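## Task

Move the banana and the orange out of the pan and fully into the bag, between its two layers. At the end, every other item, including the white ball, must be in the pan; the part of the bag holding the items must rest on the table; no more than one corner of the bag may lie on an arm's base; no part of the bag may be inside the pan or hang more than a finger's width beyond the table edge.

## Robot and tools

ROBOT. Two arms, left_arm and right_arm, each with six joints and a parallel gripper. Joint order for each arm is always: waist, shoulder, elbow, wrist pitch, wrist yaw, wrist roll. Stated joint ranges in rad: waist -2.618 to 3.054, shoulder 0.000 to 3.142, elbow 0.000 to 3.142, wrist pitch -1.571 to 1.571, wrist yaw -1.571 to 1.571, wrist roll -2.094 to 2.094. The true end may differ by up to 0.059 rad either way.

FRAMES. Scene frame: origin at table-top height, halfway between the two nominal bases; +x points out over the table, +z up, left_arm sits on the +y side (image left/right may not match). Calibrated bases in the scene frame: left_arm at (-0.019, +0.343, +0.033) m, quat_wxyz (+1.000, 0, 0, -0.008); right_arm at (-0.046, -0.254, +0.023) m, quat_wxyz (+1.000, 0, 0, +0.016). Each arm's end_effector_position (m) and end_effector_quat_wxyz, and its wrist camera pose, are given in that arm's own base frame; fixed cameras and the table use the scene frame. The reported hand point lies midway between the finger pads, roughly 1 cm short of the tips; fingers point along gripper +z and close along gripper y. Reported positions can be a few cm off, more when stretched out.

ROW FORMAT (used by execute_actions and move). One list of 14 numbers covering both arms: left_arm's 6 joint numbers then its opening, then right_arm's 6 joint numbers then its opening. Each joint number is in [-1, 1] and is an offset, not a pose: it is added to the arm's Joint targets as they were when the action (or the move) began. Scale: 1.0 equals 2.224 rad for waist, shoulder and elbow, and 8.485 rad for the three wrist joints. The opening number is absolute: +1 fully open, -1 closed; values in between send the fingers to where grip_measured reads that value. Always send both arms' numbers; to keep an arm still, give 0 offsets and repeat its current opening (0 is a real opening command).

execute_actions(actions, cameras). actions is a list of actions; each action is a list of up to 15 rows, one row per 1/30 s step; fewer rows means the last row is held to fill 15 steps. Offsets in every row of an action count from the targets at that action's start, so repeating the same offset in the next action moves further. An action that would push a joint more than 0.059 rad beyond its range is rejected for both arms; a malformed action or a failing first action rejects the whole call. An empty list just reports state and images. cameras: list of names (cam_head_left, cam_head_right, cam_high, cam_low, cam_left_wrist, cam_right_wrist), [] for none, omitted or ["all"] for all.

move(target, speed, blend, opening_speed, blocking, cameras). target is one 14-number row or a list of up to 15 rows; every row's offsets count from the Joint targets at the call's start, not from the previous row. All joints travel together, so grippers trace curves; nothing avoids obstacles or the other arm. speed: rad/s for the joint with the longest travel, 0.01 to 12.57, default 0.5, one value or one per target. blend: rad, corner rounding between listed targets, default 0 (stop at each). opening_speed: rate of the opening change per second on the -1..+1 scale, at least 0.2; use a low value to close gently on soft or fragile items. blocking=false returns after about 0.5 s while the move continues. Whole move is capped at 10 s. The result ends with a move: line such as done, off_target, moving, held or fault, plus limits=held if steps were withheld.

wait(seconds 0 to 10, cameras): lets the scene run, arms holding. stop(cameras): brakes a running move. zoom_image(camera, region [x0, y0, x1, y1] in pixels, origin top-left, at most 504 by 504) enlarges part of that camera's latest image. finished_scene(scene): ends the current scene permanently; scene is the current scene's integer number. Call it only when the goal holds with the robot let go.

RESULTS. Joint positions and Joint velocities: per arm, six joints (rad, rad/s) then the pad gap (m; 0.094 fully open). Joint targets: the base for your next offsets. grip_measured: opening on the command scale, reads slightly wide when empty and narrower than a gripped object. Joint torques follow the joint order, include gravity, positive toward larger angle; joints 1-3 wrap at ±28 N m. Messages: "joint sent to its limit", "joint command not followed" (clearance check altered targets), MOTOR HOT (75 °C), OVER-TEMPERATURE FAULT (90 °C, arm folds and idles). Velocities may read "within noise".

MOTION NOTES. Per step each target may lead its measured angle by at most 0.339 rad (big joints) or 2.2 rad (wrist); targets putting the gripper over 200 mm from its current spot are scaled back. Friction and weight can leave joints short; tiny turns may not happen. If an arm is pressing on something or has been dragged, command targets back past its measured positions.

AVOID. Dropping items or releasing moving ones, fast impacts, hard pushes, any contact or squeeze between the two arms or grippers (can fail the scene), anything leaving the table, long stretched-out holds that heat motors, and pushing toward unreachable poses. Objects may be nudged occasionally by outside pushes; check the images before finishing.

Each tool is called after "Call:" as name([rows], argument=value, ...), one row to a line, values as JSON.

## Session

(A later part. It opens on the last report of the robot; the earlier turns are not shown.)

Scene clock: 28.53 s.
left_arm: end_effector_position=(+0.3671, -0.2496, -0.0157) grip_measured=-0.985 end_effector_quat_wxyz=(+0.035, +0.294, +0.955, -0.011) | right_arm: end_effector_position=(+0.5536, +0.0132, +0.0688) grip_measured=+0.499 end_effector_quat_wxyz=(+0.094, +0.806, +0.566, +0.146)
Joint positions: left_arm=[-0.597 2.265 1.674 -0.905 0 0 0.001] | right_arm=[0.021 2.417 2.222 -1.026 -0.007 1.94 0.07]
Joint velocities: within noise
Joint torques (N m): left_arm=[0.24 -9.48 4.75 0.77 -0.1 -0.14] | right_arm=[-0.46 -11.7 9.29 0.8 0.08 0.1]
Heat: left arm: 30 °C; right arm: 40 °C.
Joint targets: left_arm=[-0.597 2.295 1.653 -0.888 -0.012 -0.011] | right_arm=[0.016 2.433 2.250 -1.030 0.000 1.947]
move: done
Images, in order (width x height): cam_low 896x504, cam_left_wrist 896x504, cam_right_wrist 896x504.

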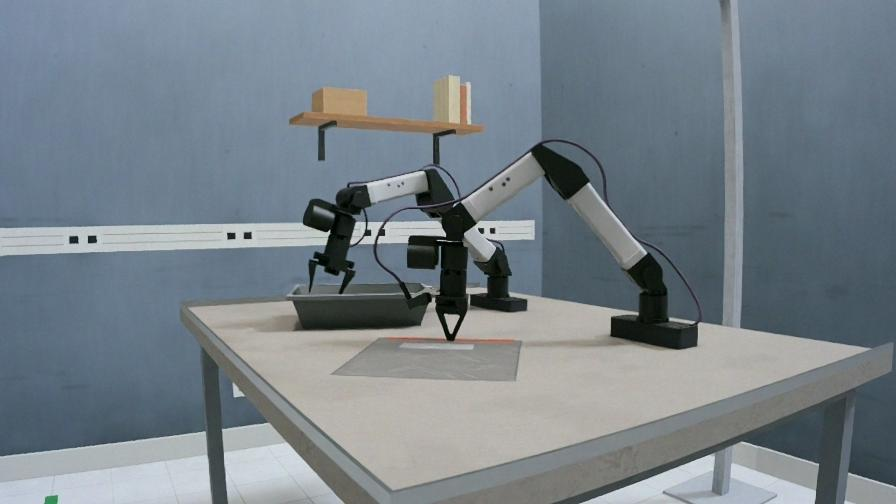

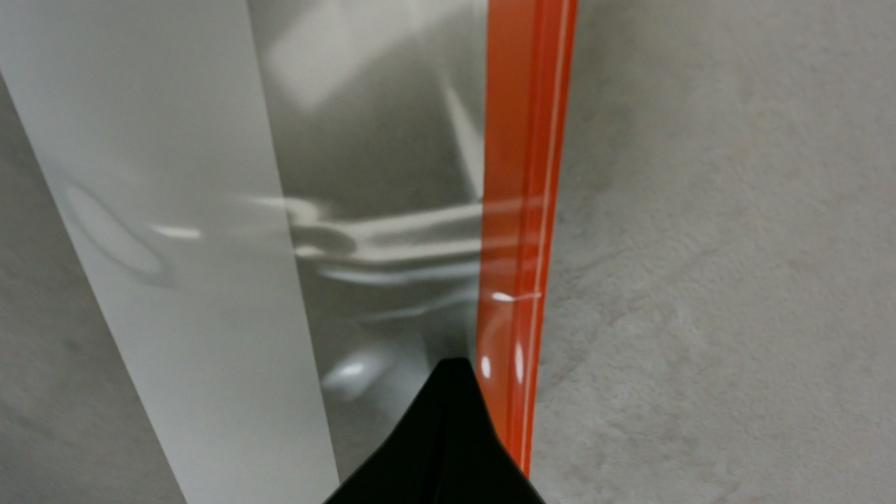

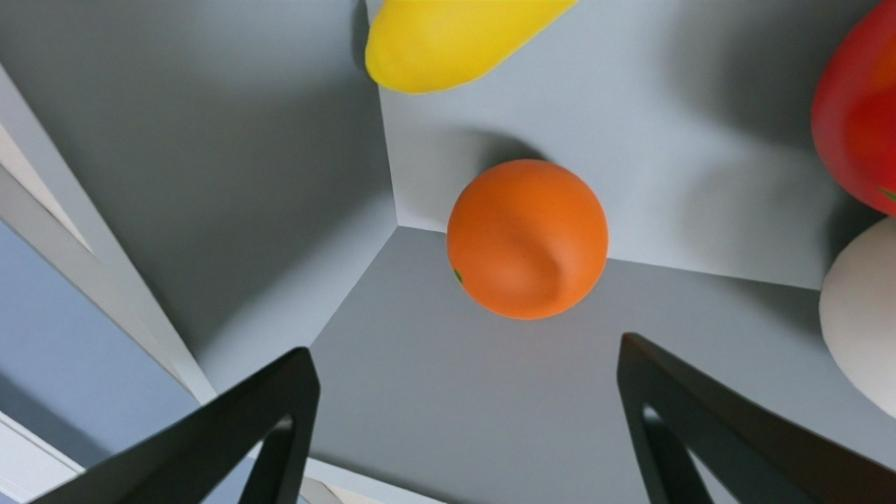

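Call:
move([
  [0,-0.0315,0.0202,-0.0059,0,0,-1,0.001,0.0544,0.0099,0.0006,0,0,0.5],
  [0,-0.0315,0.0202,-0.0059,0,0,-0.15,0.001,0.0544,0.0099,0.0006,0,0,0.05],
  [0,0.009,-0.0081,0.0021,0,0,-0.15,0.001,0.0544,0.0099,0.0006,0,0,0.05],
], speed=0.12, opening_speed=0.5, cameras=["cam_left_wrist","cam_right_wrist"])

Scene clock: 33.90 s.
left_arm: end_effector_position=(+0.3649, -0.2481, -0.0167) grip_measured=-0.152 end_effector_quat_wxyz=(+0.031, +0.294, +0.955, -0.010) | right_arm: end_effector_position=(+0.5495, +0.0131, +0.0097) grip_measured=+0.051 end_effector_quat_wxyz=(+0.065, +0.812, +0.570, +0.104)
Joint positions: left_arm=[-0.597 2.265 1.669 -0.91 0 0 0.04] | right_arm=[0.021 2.541 2.243 -1.026 -0.007 1.941 0.049]
Joint velocities: within noise
Joint torques (N m): left_arm=[0.28 -7.82 3.45 1.01 -0.1 -0.13] | right_arm=[-0.25 -12.51 9.16 0.67 0.09 0.11]
Heat: left arm: 32 °C; right arm: 42 °C.
Joint targets: left_arm=[-0.597 2.315 1.635 -0.870 -0.012 -0.011] | right_arm=[0.019 2.554 2.272 -1.024 0.000 1.947]
move: off_target (left_arm); target 2's new numbers were sent with left_arm's shoulder 0.040 rad from that target; left_arm: the shoulder is farthest, 0.051 rad from its target
Images, in order (width x height): cam_left_wrist 896x504, cam_right_wrist 896x504.

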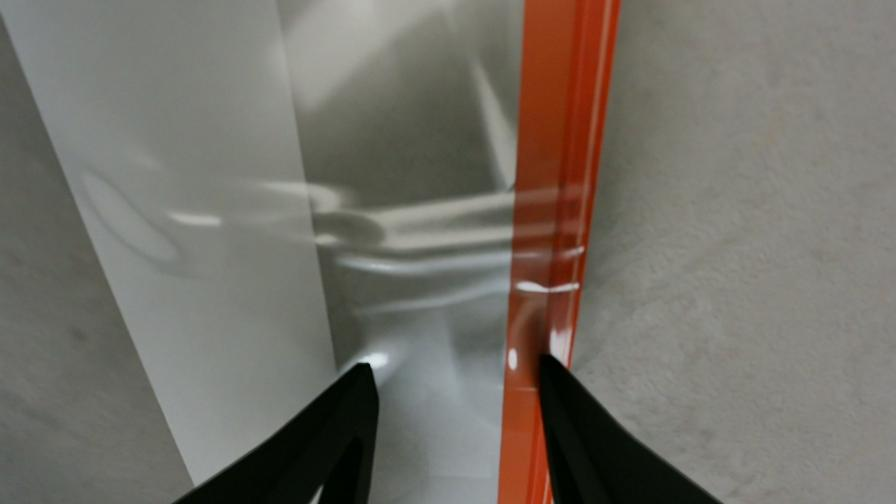

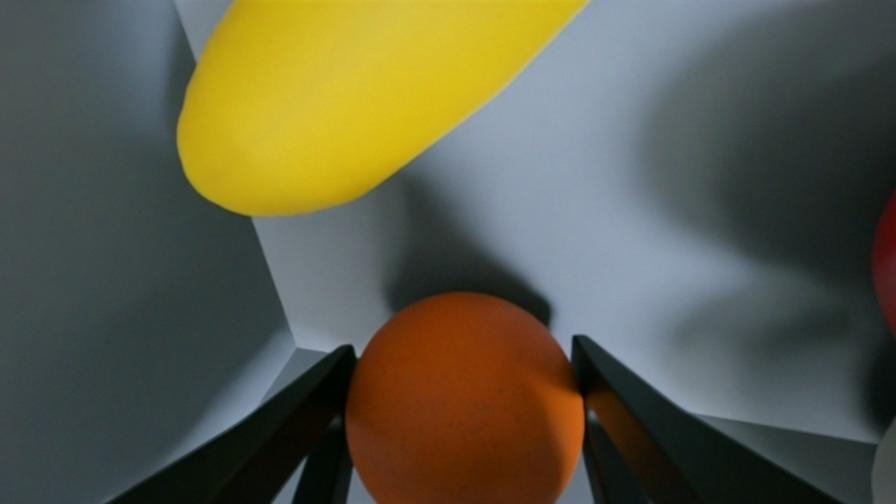

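Call:
move(target=[0,0,0,0,0,0,-1,0,0,0,0,0,0,-0.1], opening_speed=0.35, cameras=["cam_left_wrist","cam_right_wrist"])

Call:
zoom_image(camera="cam_left_wrist", region=[300, 200, 700, 504])

Scene clock: 36.83 s.
left_arm: end_effector_position=(+0.3673, -0.2502, -0.0166) grip_measured=-0.985 end_effector_quat_wxyz=(+0.037, +0.294, +0.955, -0.012) | right_arm: end_effector_position=(+0.5495, +0.0131, +0.0097) grip_measured=-0.097 end_effector_quat_wxyz=(+0.065, +0.812, +0.570, +0.104)
Joint positions: left_arm=[-0.597 2.265 1.668 -0.896 0.002 0 0.001] | right_arm=[0.021 2.541 2.243 -1.026 -0.007 1.941 0.042]
Joint velocities: left_arm=[within noise] | right_arm=[0.007 -0.012 0.017 -0.051 -0.037 0.022 0.004]
Joint torques (N m): left_arm=[0.27 -7.84 3.52 0.89 -0.11 -0.13] | right_arm=[-0.24 -12.51 9.14 0.67 0.08 0.11]
Heat: left arm: 32 °C; right arm: 42 °C.
Joint targets: left_arm=[-0.597 2.315 1.635 -0.870 -0.012 -0.011] | right_arm=[0.019 2.554 2.272 -1.024 0.000 1.947]
move: off_target (left_arm); left_arm: the shoulder is farthest, 0.050 rad from its target
Images, in order (width x height): cam_left_wrist 896x504, cam_right_wrist 896x504.

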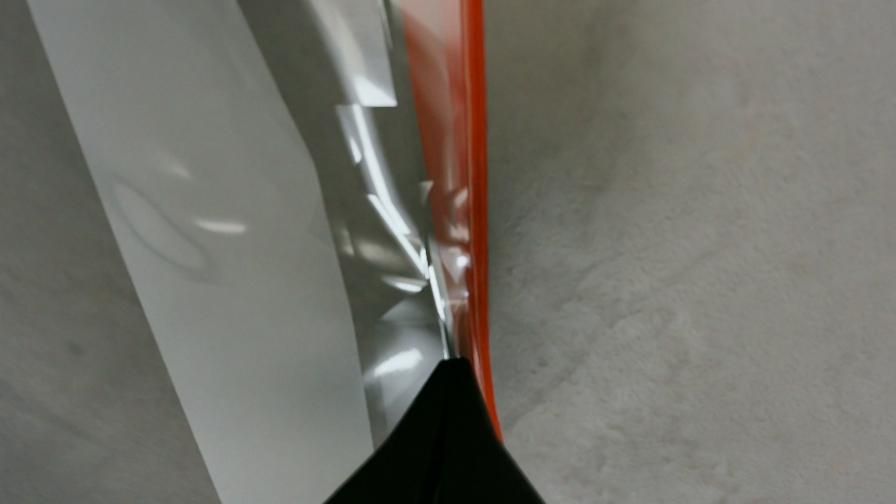

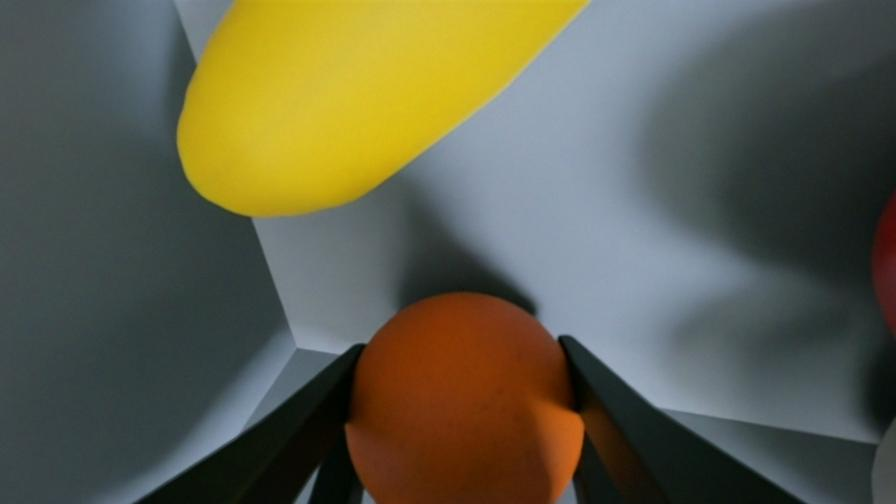

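Scaled by 1.260 from the camera's 896x504 image, which has a finer 1280x720 frame.

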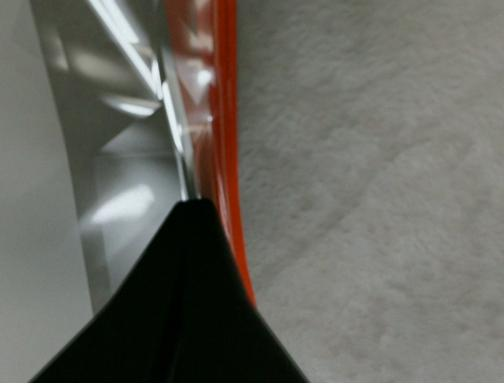

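Call:
move(target=[0,-0.0499,0.1326,-0.0371,0,0,-1,0,-0.045,0,0,0,0,-0.15], speed=0.12, opening_speed=0.35)

Scene clock: 40.67 s.
left_arm: end_effector_position=(+0.3735, -0.2543, +0.0529) grip_measured=-0.985 end_effector_quat_wxyz=(+0.033, +0.294, +0.955, -0.011) | right_arm: end_effector_position=(+0.5518, +0.0131, +0.0222) grip_measured=-0.146 end_effector_quat_wxyz=(+0.072, +0.811, +0.569, +0.114)
Joint positions: left_arm=[-0.597 2.239 1.91 -1.173 0.001 0 0.001] | right_arm=[0.021 2.518 2.243 -1.026 -0.007 1.941 0.04]
Joint velocities: within noise
Joint torques (N m): left_arm=[0.24 -14.64 9.09 0.44 -0.12 -0.14] | right_arm=[-0.23 -19.14 9.21 0.71 0.09 0.11]
Heat: left arm: 34 °C; right arm: 45 °C.
Joint targets: left_arm=[-0.597 2.204 1.930 -1.185 -0.012 -0.011] | right_arm=[0.019 2.454 2.272 -1.024 0.000 1.947]
move: off_target (right_arm); right_arm: the shoulder is farthest, 0.064 rad from its target

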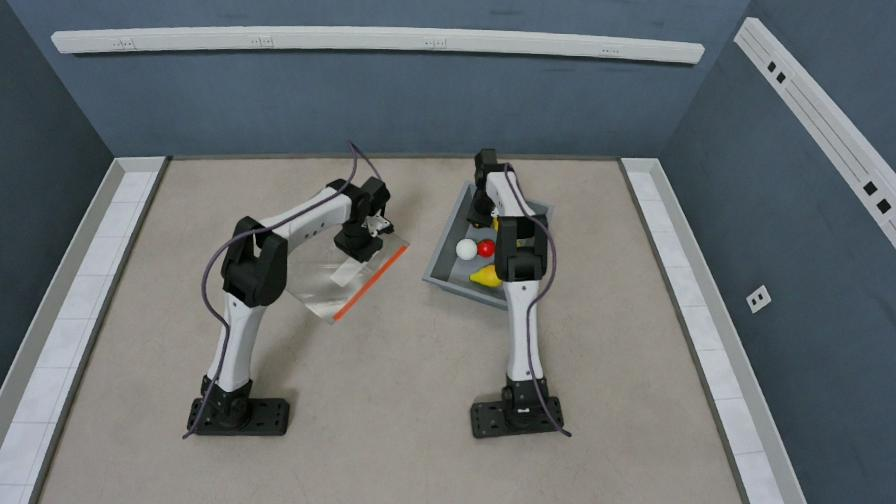

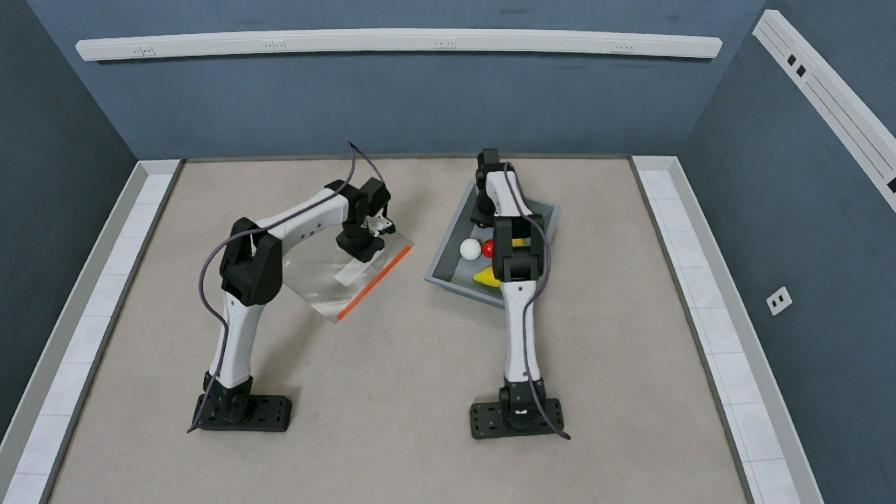

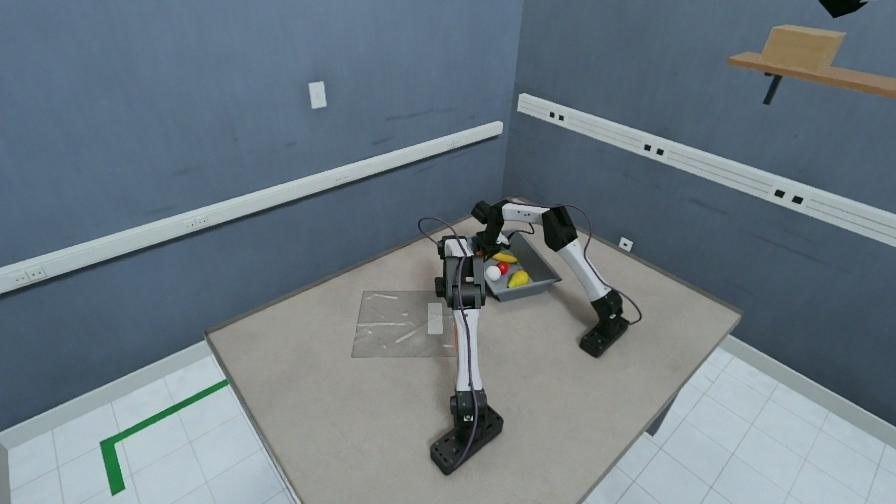

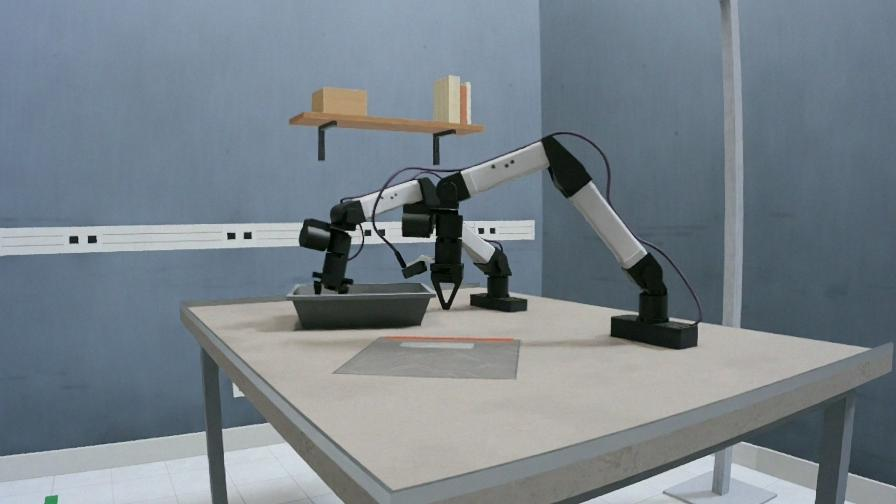

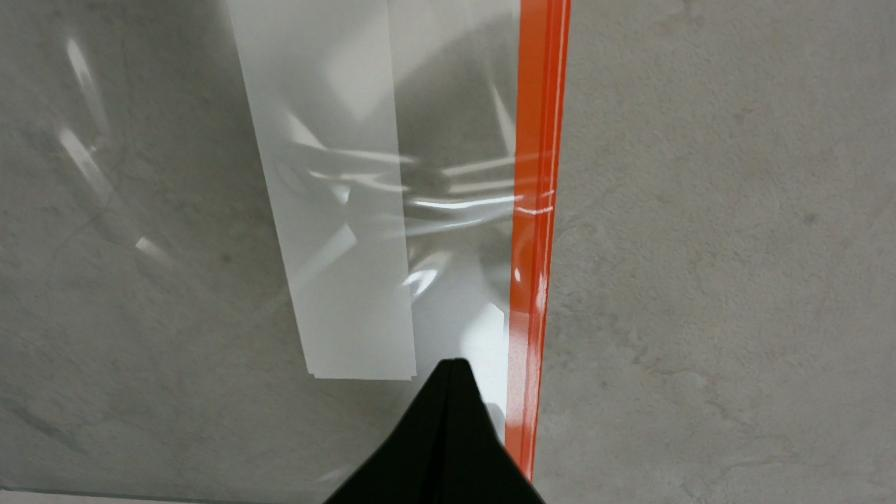

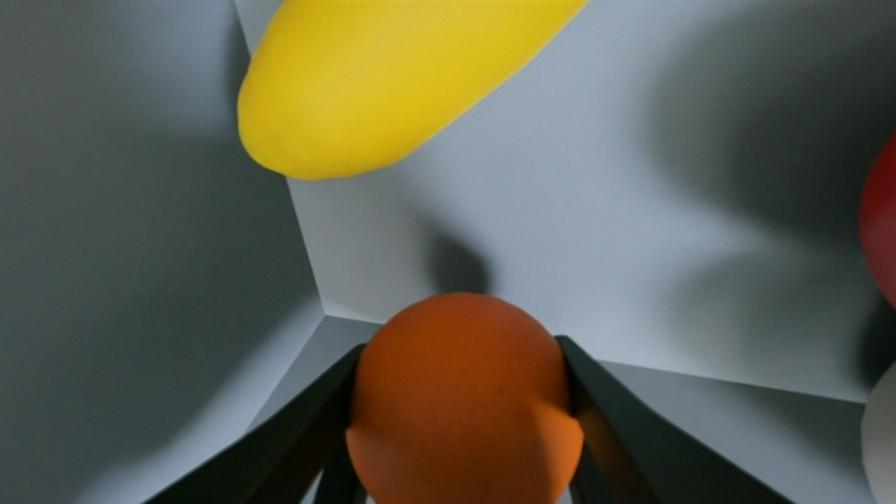

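Call:
move([
  [0.0058,0.0387,-0.0346,0.0144,0,0,0.17,0,-0.1682,-0.1754,0.0182,0,0,-0.15],
  [0.0058,0.0787,-0.0809,0.0289,0,0,0.17,0,-0.1682,-0.1754,0.0182,0,0,-0.15],
], speed=[0.3,0.1], cameras=["cam_left_wrist","cam_right_wrist"])

Scene clock: 44.40 s.
left_arm: end_effector_position=(+0.3755, -0.2521, -0.0166) grip_measured=+0.168 end_effector_quat_wxyz=(+0.019, +0.291, +0.957, -0.007) | right_arm: end_effector_position=(+0.5176, +0.0124, +0.1146) grip_measured=-0.146 end_effector_quat_wxyz=(+0.119, +0.798, +0.560, +0.185)
Joint positions: left_arm=[-0.591 2.33 1.784 -0.984 0.001 0 0.055] | right_arm=[0.021 2.13 1.887 -0.885 -0.007 1.941 0.04]
Joint velocities: within noise
Joint torques (N m): left_arm=[0.75 -8.44 3.41 0.99 -0.11 -0.15] | right_arm=[-0.25 -15.73 6.22 1.15 0.09 0.1]
Heat: left arm: 35 °C; right arm: 48 °C.
Joint targets: left_arm=[-0.584 2.379 1.750 -0.940 -0.012 -0.011] | right_arm=[0.019 2.080 1.881 -0.870 0.000 1.947]
move: off_target (left_arm, right_arm); left_arm: the shoulder is farthest, 0.049 rad from its target; right_arm: the shoulder is farthest, 0.050 rad from its target
Images, in order (width x height): cam_left_wrist 896x504, cam_right_wrist 896x504.

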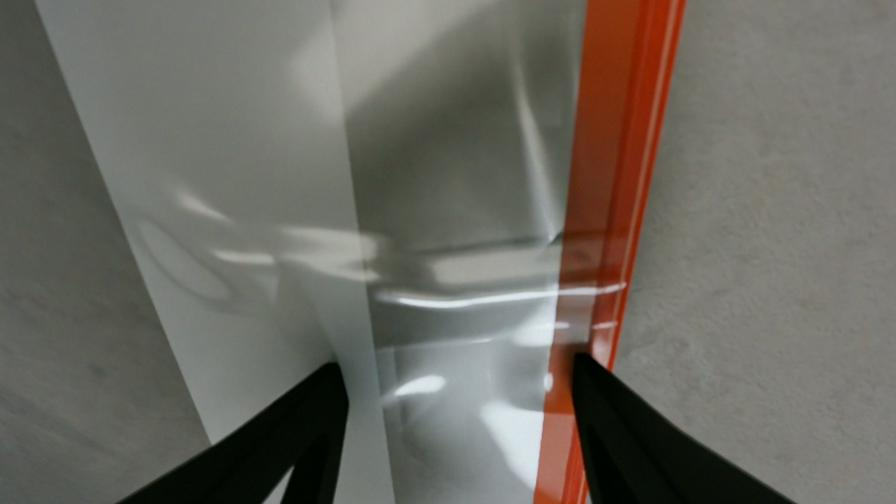

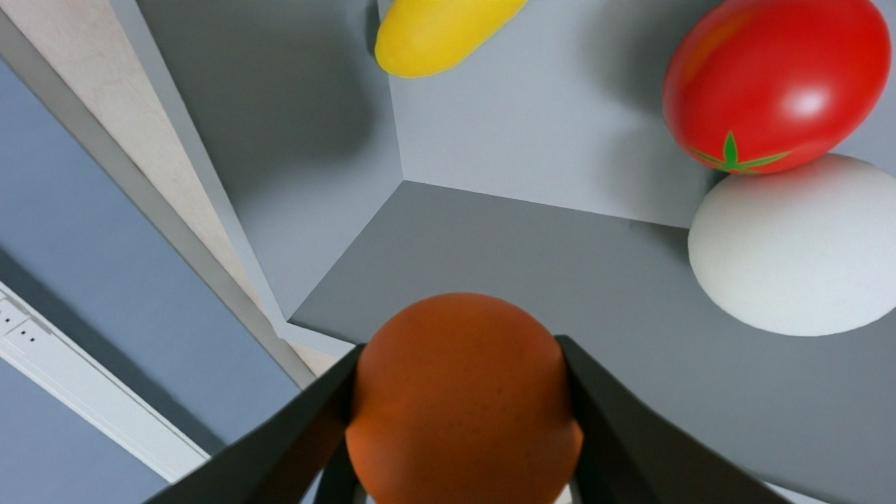

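Call:
move(target=[0,0.006,0,0.0,0,0,-1,0,0,0,0,0,0,-0.15], speed=0.1, opening_speed=0.35, cameras=["cam_left_wrist"])

Call:
zoom_image(camera="cam_left_wrist", region=[300, 150, 700, 504])

Scene clock: 48.17 s.
left_arm: end_effector_position=(+0.3787, -0.2553, -0.0164) grip_measured=-0.982 end_effector_quat_wxyz=(+0.027, +0.291, +0.956, -0.012) | right_arm: end_effector_position=(+0.5176, +0.0124, +0.1146) grip_measured=-0.146 end_effector_quat_wxyz=(+0.119, +0.798, +0.560, +0.185)
Joint positions: left_arm=[-0.591 2.33 1.784 -0.966 0.006 0 0.001] | right_arm=[0.021 2.13 1.887 -0.885 -0.007 1.941 0.04]
Joint velocities: within noise
Joint torques (N m): left_arm=[0.76 -7.46 3.47 0.84 -0.16 -0.15] | right_arm=[-0.25 -15.72 6.23 1.14 0.08 0.1]
Heat: left arm: 35 °C; right arm: 51 °C.
Joint targets: left_arm=[-0.584 2.392 1.750 -0.940 -0.012 -0.011] | right_arm=[0.019 2.080 1.881 -0.870 0.000 1.947]
move: off_target (left_arm, right_arm); left_arm: the shoulder is farthest, 0.062 rad from its target; right_arm: the shoulder is farthest, 0.050 rad from its target
Images, in order (width x height): cam_left_wrist 896x504.

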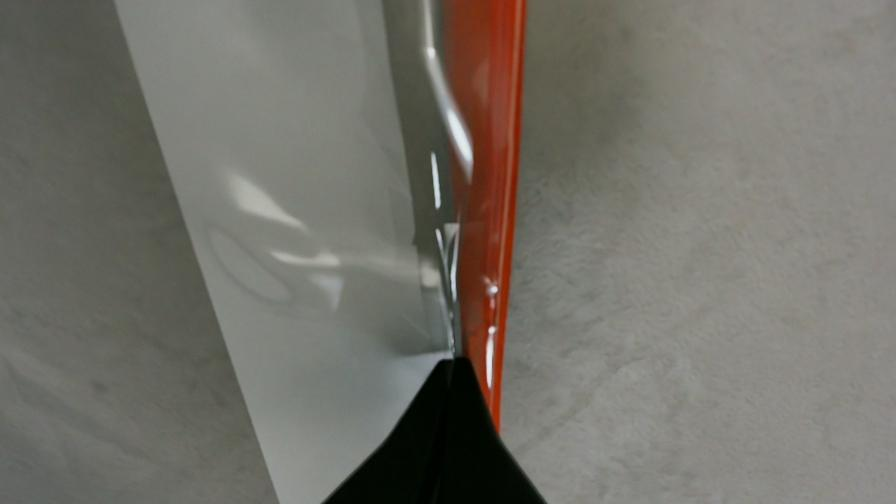

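Scaled by 1.260 from the camera's 896x504 image, which has a finer 1280x720 frame.

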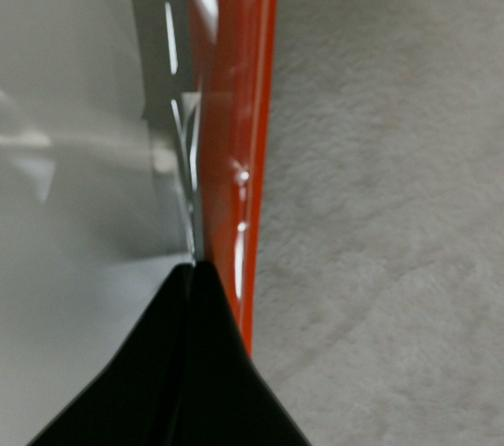

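Call:
move(target=[0,-0.0504,0.0427,-0.0106,0,0,-1,0,0,0,0,0,0,-0.15], speed=0.1, cameras=["cam_left_wrist"])

Call:
zoom_image(camera="cam_left_wrist", region=[300, 150, 700, 504])

Scene clock: 50.03 s.
left_arm: end_effector_position=(+0.3806, -0.2561, -0.0010) grip_measured=-0.982 end_effector_quat_wxyz=(+0.029, +0.291, +0.956, -0.011) | right_arm: end_effector_position=(+0.5176, +0.0124, +0.1146) grip_measured=-0.146 end_effector_quat_wxyz=(+0.119, +0.798, +0.560, +0.185)
Joint positions: left_arm=[-0.591 2.317 1.825 -1.017 0.004 0 0.001] | right_arm=[0.021 2.13 1.887 -0.885 -0.007 1.941 0.04]
Joint velocities: within noise
Joint torques (N m): left_arm=[0.75 -15.17 8.87 0.41 -0.15 -0.14] | right_arm=[-0.23 -15.72 6.23 1.15 0.08 0.1]
Heat: left arm: 36 °C; right arm: 52 °C.
Joint targets: left_arm=[-0.584 2.280 1.845 -1.030 -0.012 -0.011] | right_arm=[0.019 2.080 1.881 -0.870 0.000 1.947]
move: off_target (left_arm, right_arm); left_arm: the shoulder is farthest, 0.037 rad from its target; right_arm: the shoulder is farthest, 0.050 rad from its target
Images, in order (width x height): cam_left_wrist 896x504.

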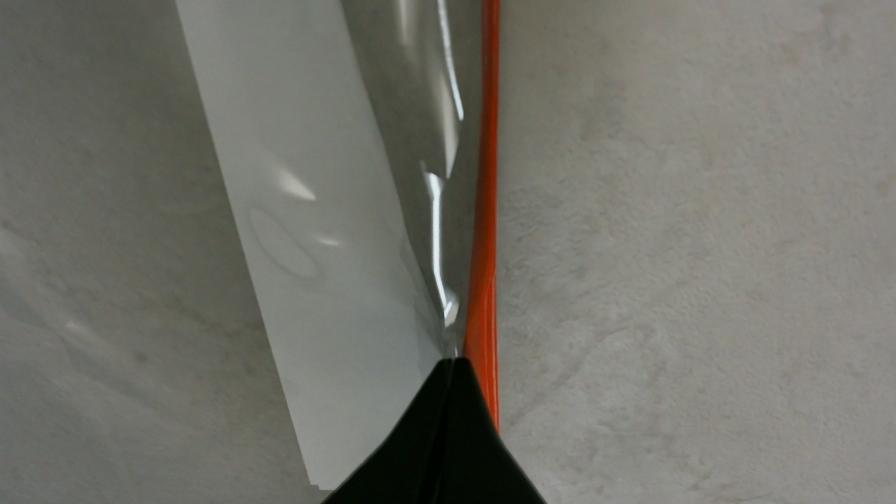

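Scaled by 1.260 from the camera's 896x504 image, which has a finer 1280x720 frame.

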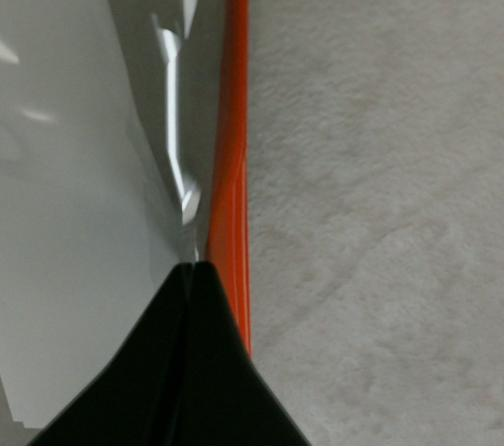

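Call:
move(target=[0,-0.034,0.0382,-0.0175,0,0,-1,0,0,0,0,0,0,-0.15], speed=0.1, cameras=["cam_left_wrist","cam_low"])

Call:
zoom_image(camera="cam_low", region=[320, 260, 540, 390])

Scene clock: 52.33 s.
left_arm: end_effector_position=(+0.3760, -0.2528, +0.0517) grip_measured=-0.982 end_effector_quat_wxyz=(+0.034, +0.291, +0.956, -0.012) | right_arm: end_effector_position=(+0.5176, +0.0124, +0.1146) grip_measured=-0.146 end_effector_quat_wxyz=(+0.119, +0.798, +0.560, +0.185)
Joint positions: left_arm=[-0.591 2.242 1.909 -1.166 0.003 0 0.001] | right_arm=[0.021 2.13 1.887 -0.885 -0.007 1.941 0.04]
Joint velocities: within noise
Joint torques (N m): left_arm=[0.72 -14.83 9.14 0.44 -0.14 -0.14] | right_arm=[-0.23 -15.72 6.2 1.15 0.09 0.1]
Heat: left arm: 37 °C; right arm: 53 °C.
Joint targets: left_arm=[-0.584 2.205 1.930 -1.178 -0.012 -0.011] | right_arm=[0.019 2.080 1.881 -0.870 0.000 1.947]
move: off_target (left_arm, right_arm); left_arm: the shoulder is farthest, 0.037 rad from its target; right_arm: the shoulder is farthest, 0.050 rad from its target
Images, in order (width x height): cam_low 896x504, cam_left_wrist 896x504.

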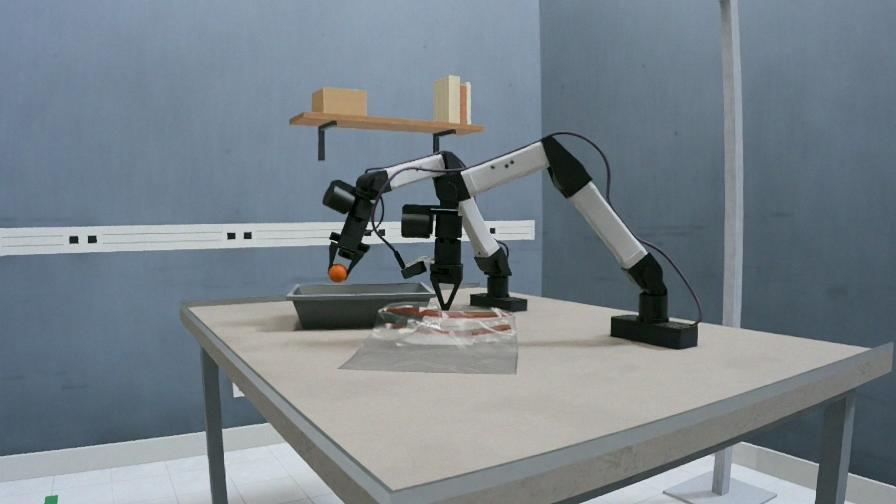

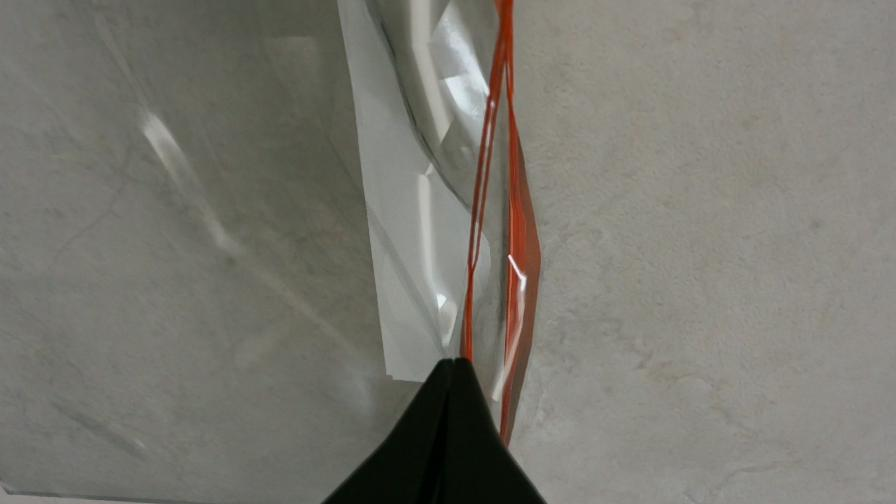

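Scaled by 2.291 from the camera's 896x504 image, which has a finer 1280x720 frame.

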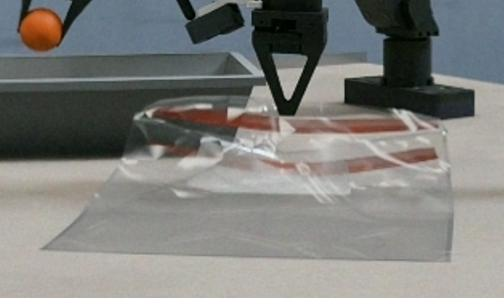

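Call:
move([
  [0.0355,-0.2014,-0.3035,0.0834,0,0,-1,0,-0.0674,0,0,0,0,-0.15],
  [0.0355,-0.2014,-0.3035,0.0834,0,0,-1,0.1443,-0.1933,-0.4636,0.1379,-0.0648,-0.2295,-0.15],
], speed=[0.25,0.6])

Scene clock: 61.27 s.
left_arm: end_effector_position=(+0.3935, -0.2215, +0.0943) grip_measured=-0.982 end_effector_quat_wxyz=(+0.271, +0.243, +0.928, -0.073) | right_arm: end_effector_position=(+0.3939, +0.2303, +0.1157) grip_measured=-0.146 end_effector_quat_wxyz=(+0.420, -0.264, +0.812, +0.309)
Joint positions: left_arm=[-0.511 1.787 1.266 -0.48 0.003 0 0.001] | right_arm=[0.335 1.691 0.852 0.278 -0.538 0.009 0.04]
Joint velocities: within noise
Joint torques (N m): left_arm=[0.75 -11.19 6.79 1.72 -0.13 -0.15] | right_arm=[0.51 -11.03 6.28 1.94 -0.28 -0.03]
Heat: left arm: 40 °C; right arm: 54 °C.
Joint targets: left_arm=[-0.505 1.757 1.255 -0.470 -0.012 -0.011] | right_arm=[0.340 1.650 0.850 0.300 -0.550 0.000]
move: off_target (right_arm); right_arm: the shoulder is farthest, 0.041 rad from its target

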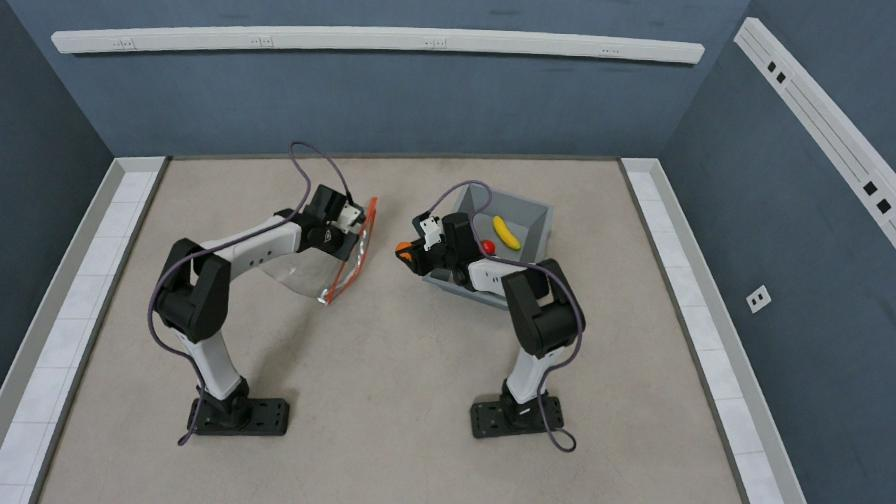

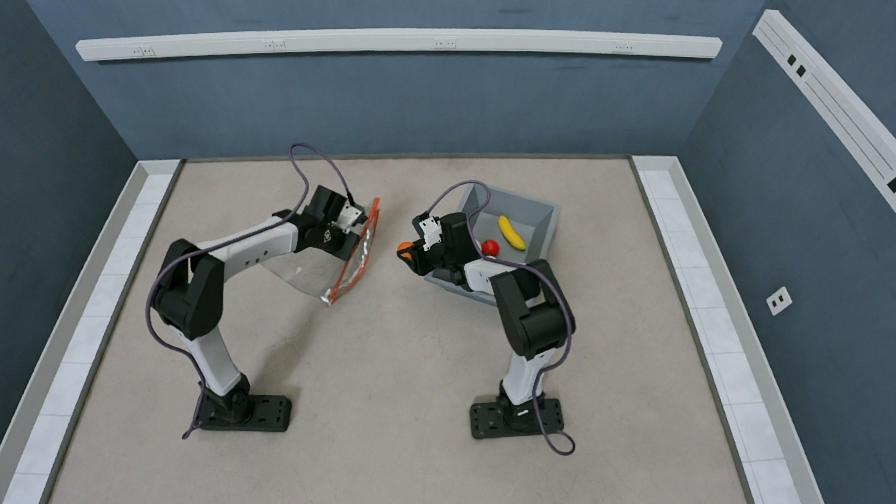

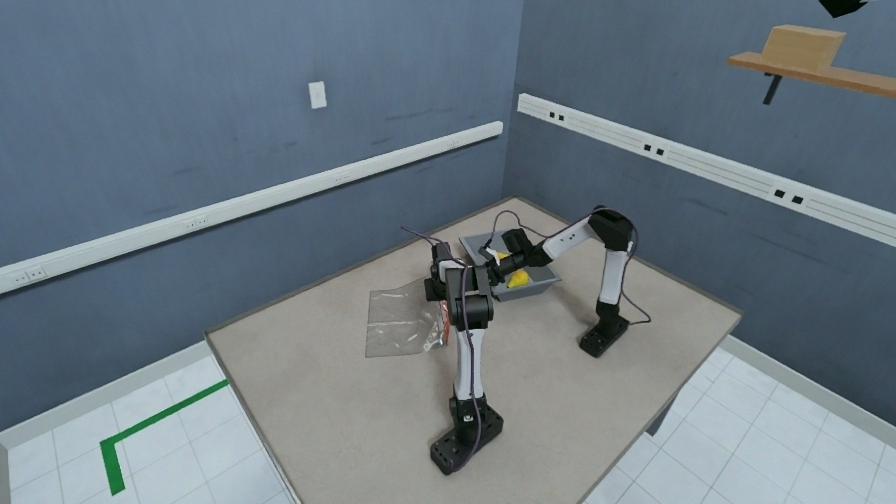

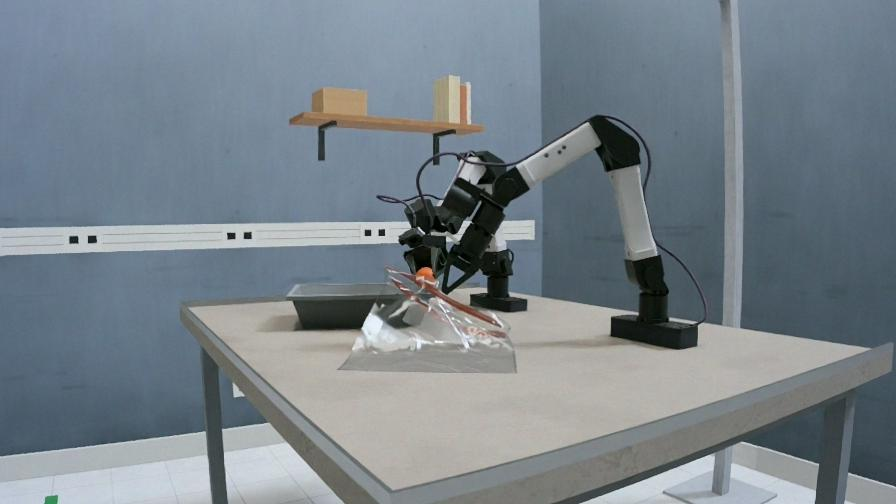

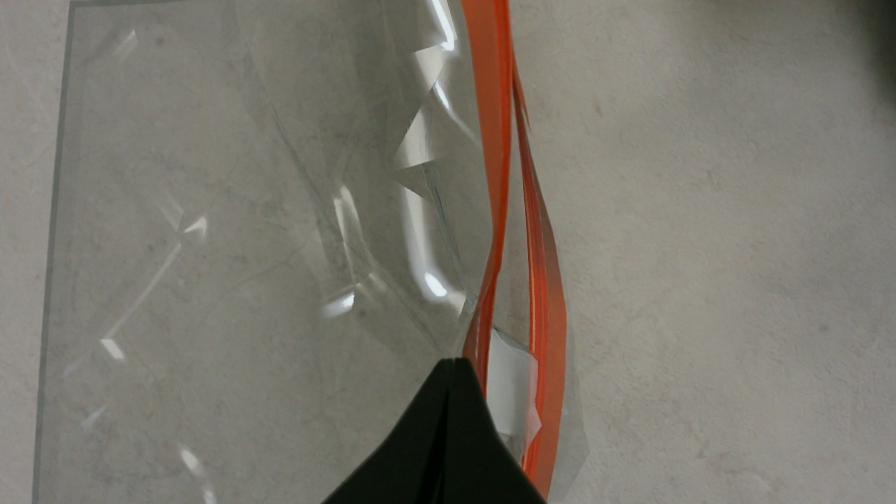

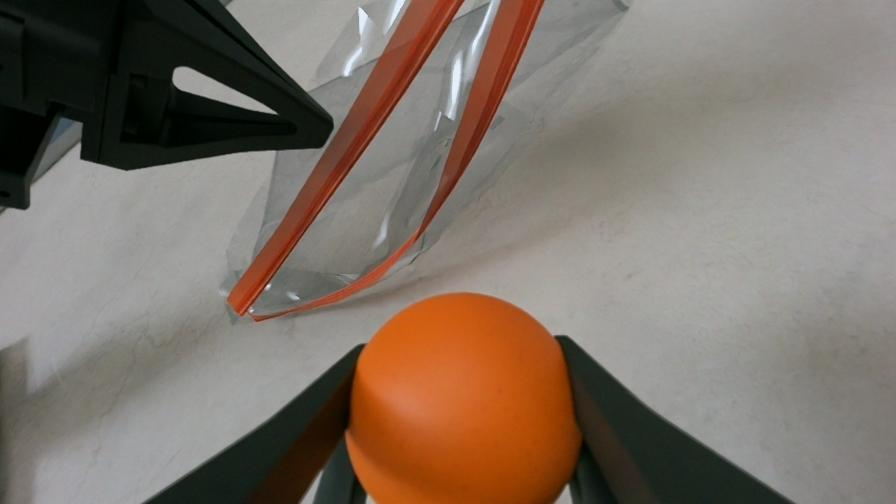

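Call:
move(target=[-0.0715,0.0634,-0.0674,0.0288,0,0,-1,0,0,0,0,0,0,-0.15], speed=0.15, cameras=["cam_left_wrist","cam_right_wrist","cam_low"])

Scene clock: 65.33 s.
left_arm: end_effector_position=(+0.3558, -0.2761, +0.0298) grip_measured=-0.982 end_effector_quat_wxyz=(+0.263, +0.311, +0.909, -0.091) | right_arm: end_effector_position=(+0.3939, +0.2304, +0.1159) grip_measured=-0.146 end_effector_quat_wxyz=(+0.420, -0.265, +0.811, +0.309)
Joint positions: left_arm=[-0.659 1.883 1.114 -0.237 0.003 0 0.001] | right_arm=[0.335 1.691 0.852 0.278 -0.539 0.008 0.04]
Joint velocities: within noise
Joint torques (N m): left_arm=[-0.16 -7.94 6.34 1.71 -0.11 -0.15] | right_arm=[0.53 -11.02 6.3 1.93 -0.27 -0.06]
Heat: left arm: 40 °C; right arm: 52 °C.
Joint targets: left_arm=[-0.664 1.898 1.105 -0.226 -0.012 -0.011] | right_arm=[0.340 1.650 0.850 0.300 -0.550 0.000]
move: off_target (right_arm); right_arm: the shoulder is farthest, 0.041 rad from its target
Images, in order (width x height): cam_low 896x504, cam_left_wrist 896x504, cam_right_wrist 896x504.

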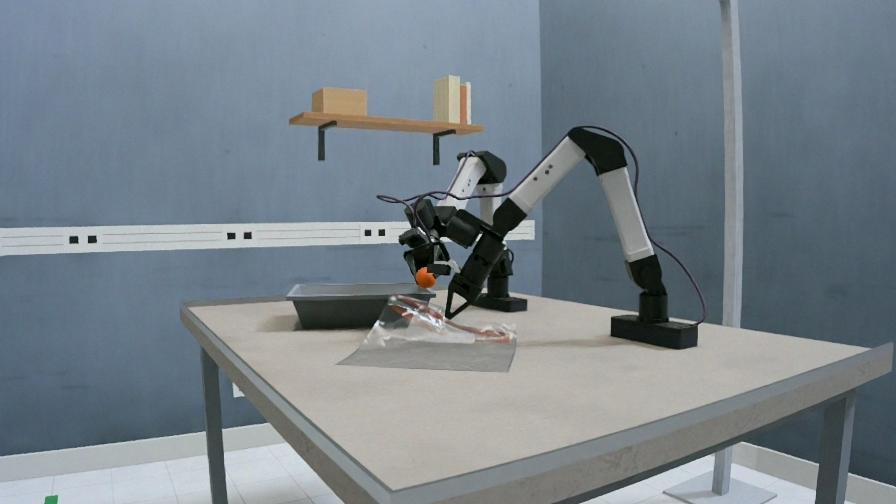

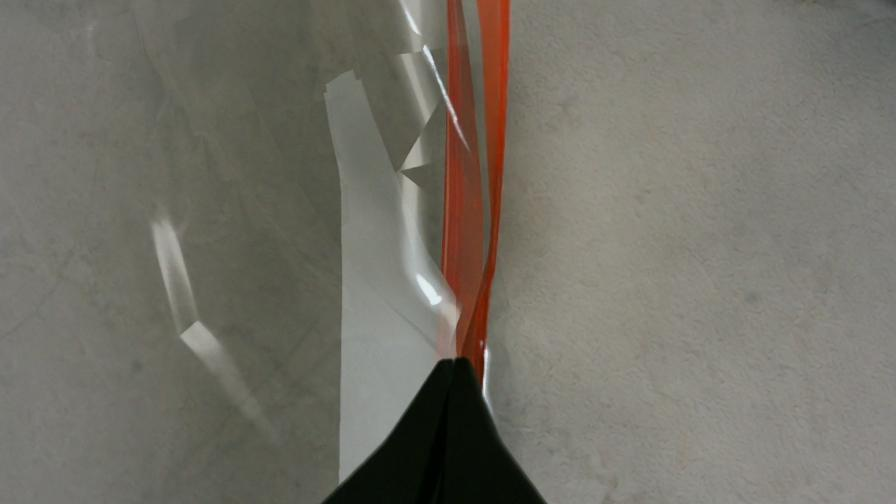

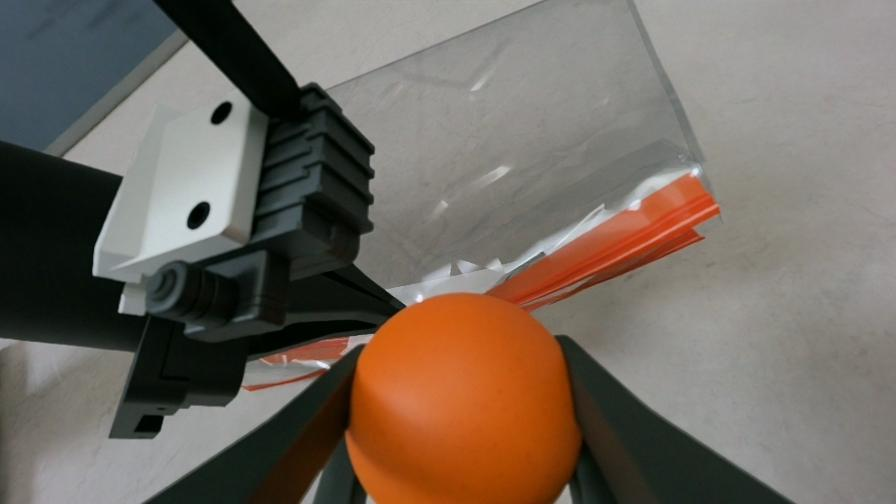

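Call:
move(target=[0,0,0,0,0,0,-1,-0.09,0,0,0,0,0,-0.15], speed=0.5, cameras=["cam_right_wrist"])

Scene clock: 66.50 s.
left_arm: end_effector_position=(+0.3560, -0.2762, +0.0299) grip_measured=-0.982 end_effector_quat_wxyz=(+0.264, +0.311, +0.909, -0.091) | right_arm: end_effector_position=(+0.4304, +0.1511, +0.1162) grip_measured=-0.146 end_effector_quat_wxyz=(+0.448, -0.186, +0.832, +0.269)
Joint positions: left_arm=[-0.659 1.883 1.114 -0.236 0.003 0 0.001] | right_arm=[0.141 1.691 0.852 0.279 -0.544 0.007 0.04]
Joint velocities: within noise
Joint torques (N m): left_arm=[-0.17 -7.98 6.32 1.72 -0.12 -0.14] | right_arm=[-0.28 -11.02 6.3 1.93 -0.23 -0.06]
Heat: left arm: 40 °C; right arm: 52 °C.
Joint targets: left_arm=[-0.664 1.898 1.105 -0.226 -0.012 -0.011] | right_arm=[0.139 1.650 0.850 0.300 -0.550 0.000]
move: off_target (right_arm); right_arm: the shoulder is farthest, 0.041 rad from its target
Images, in order (width x height): cam_right_wrist 896x504.

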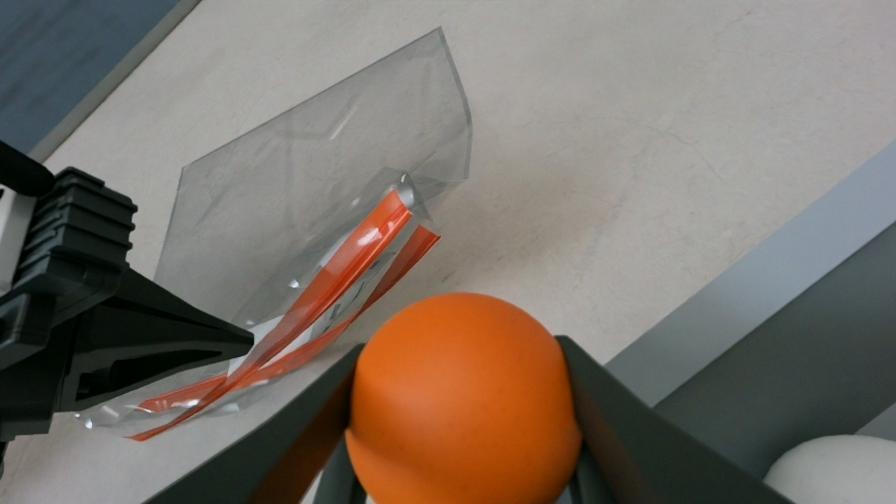

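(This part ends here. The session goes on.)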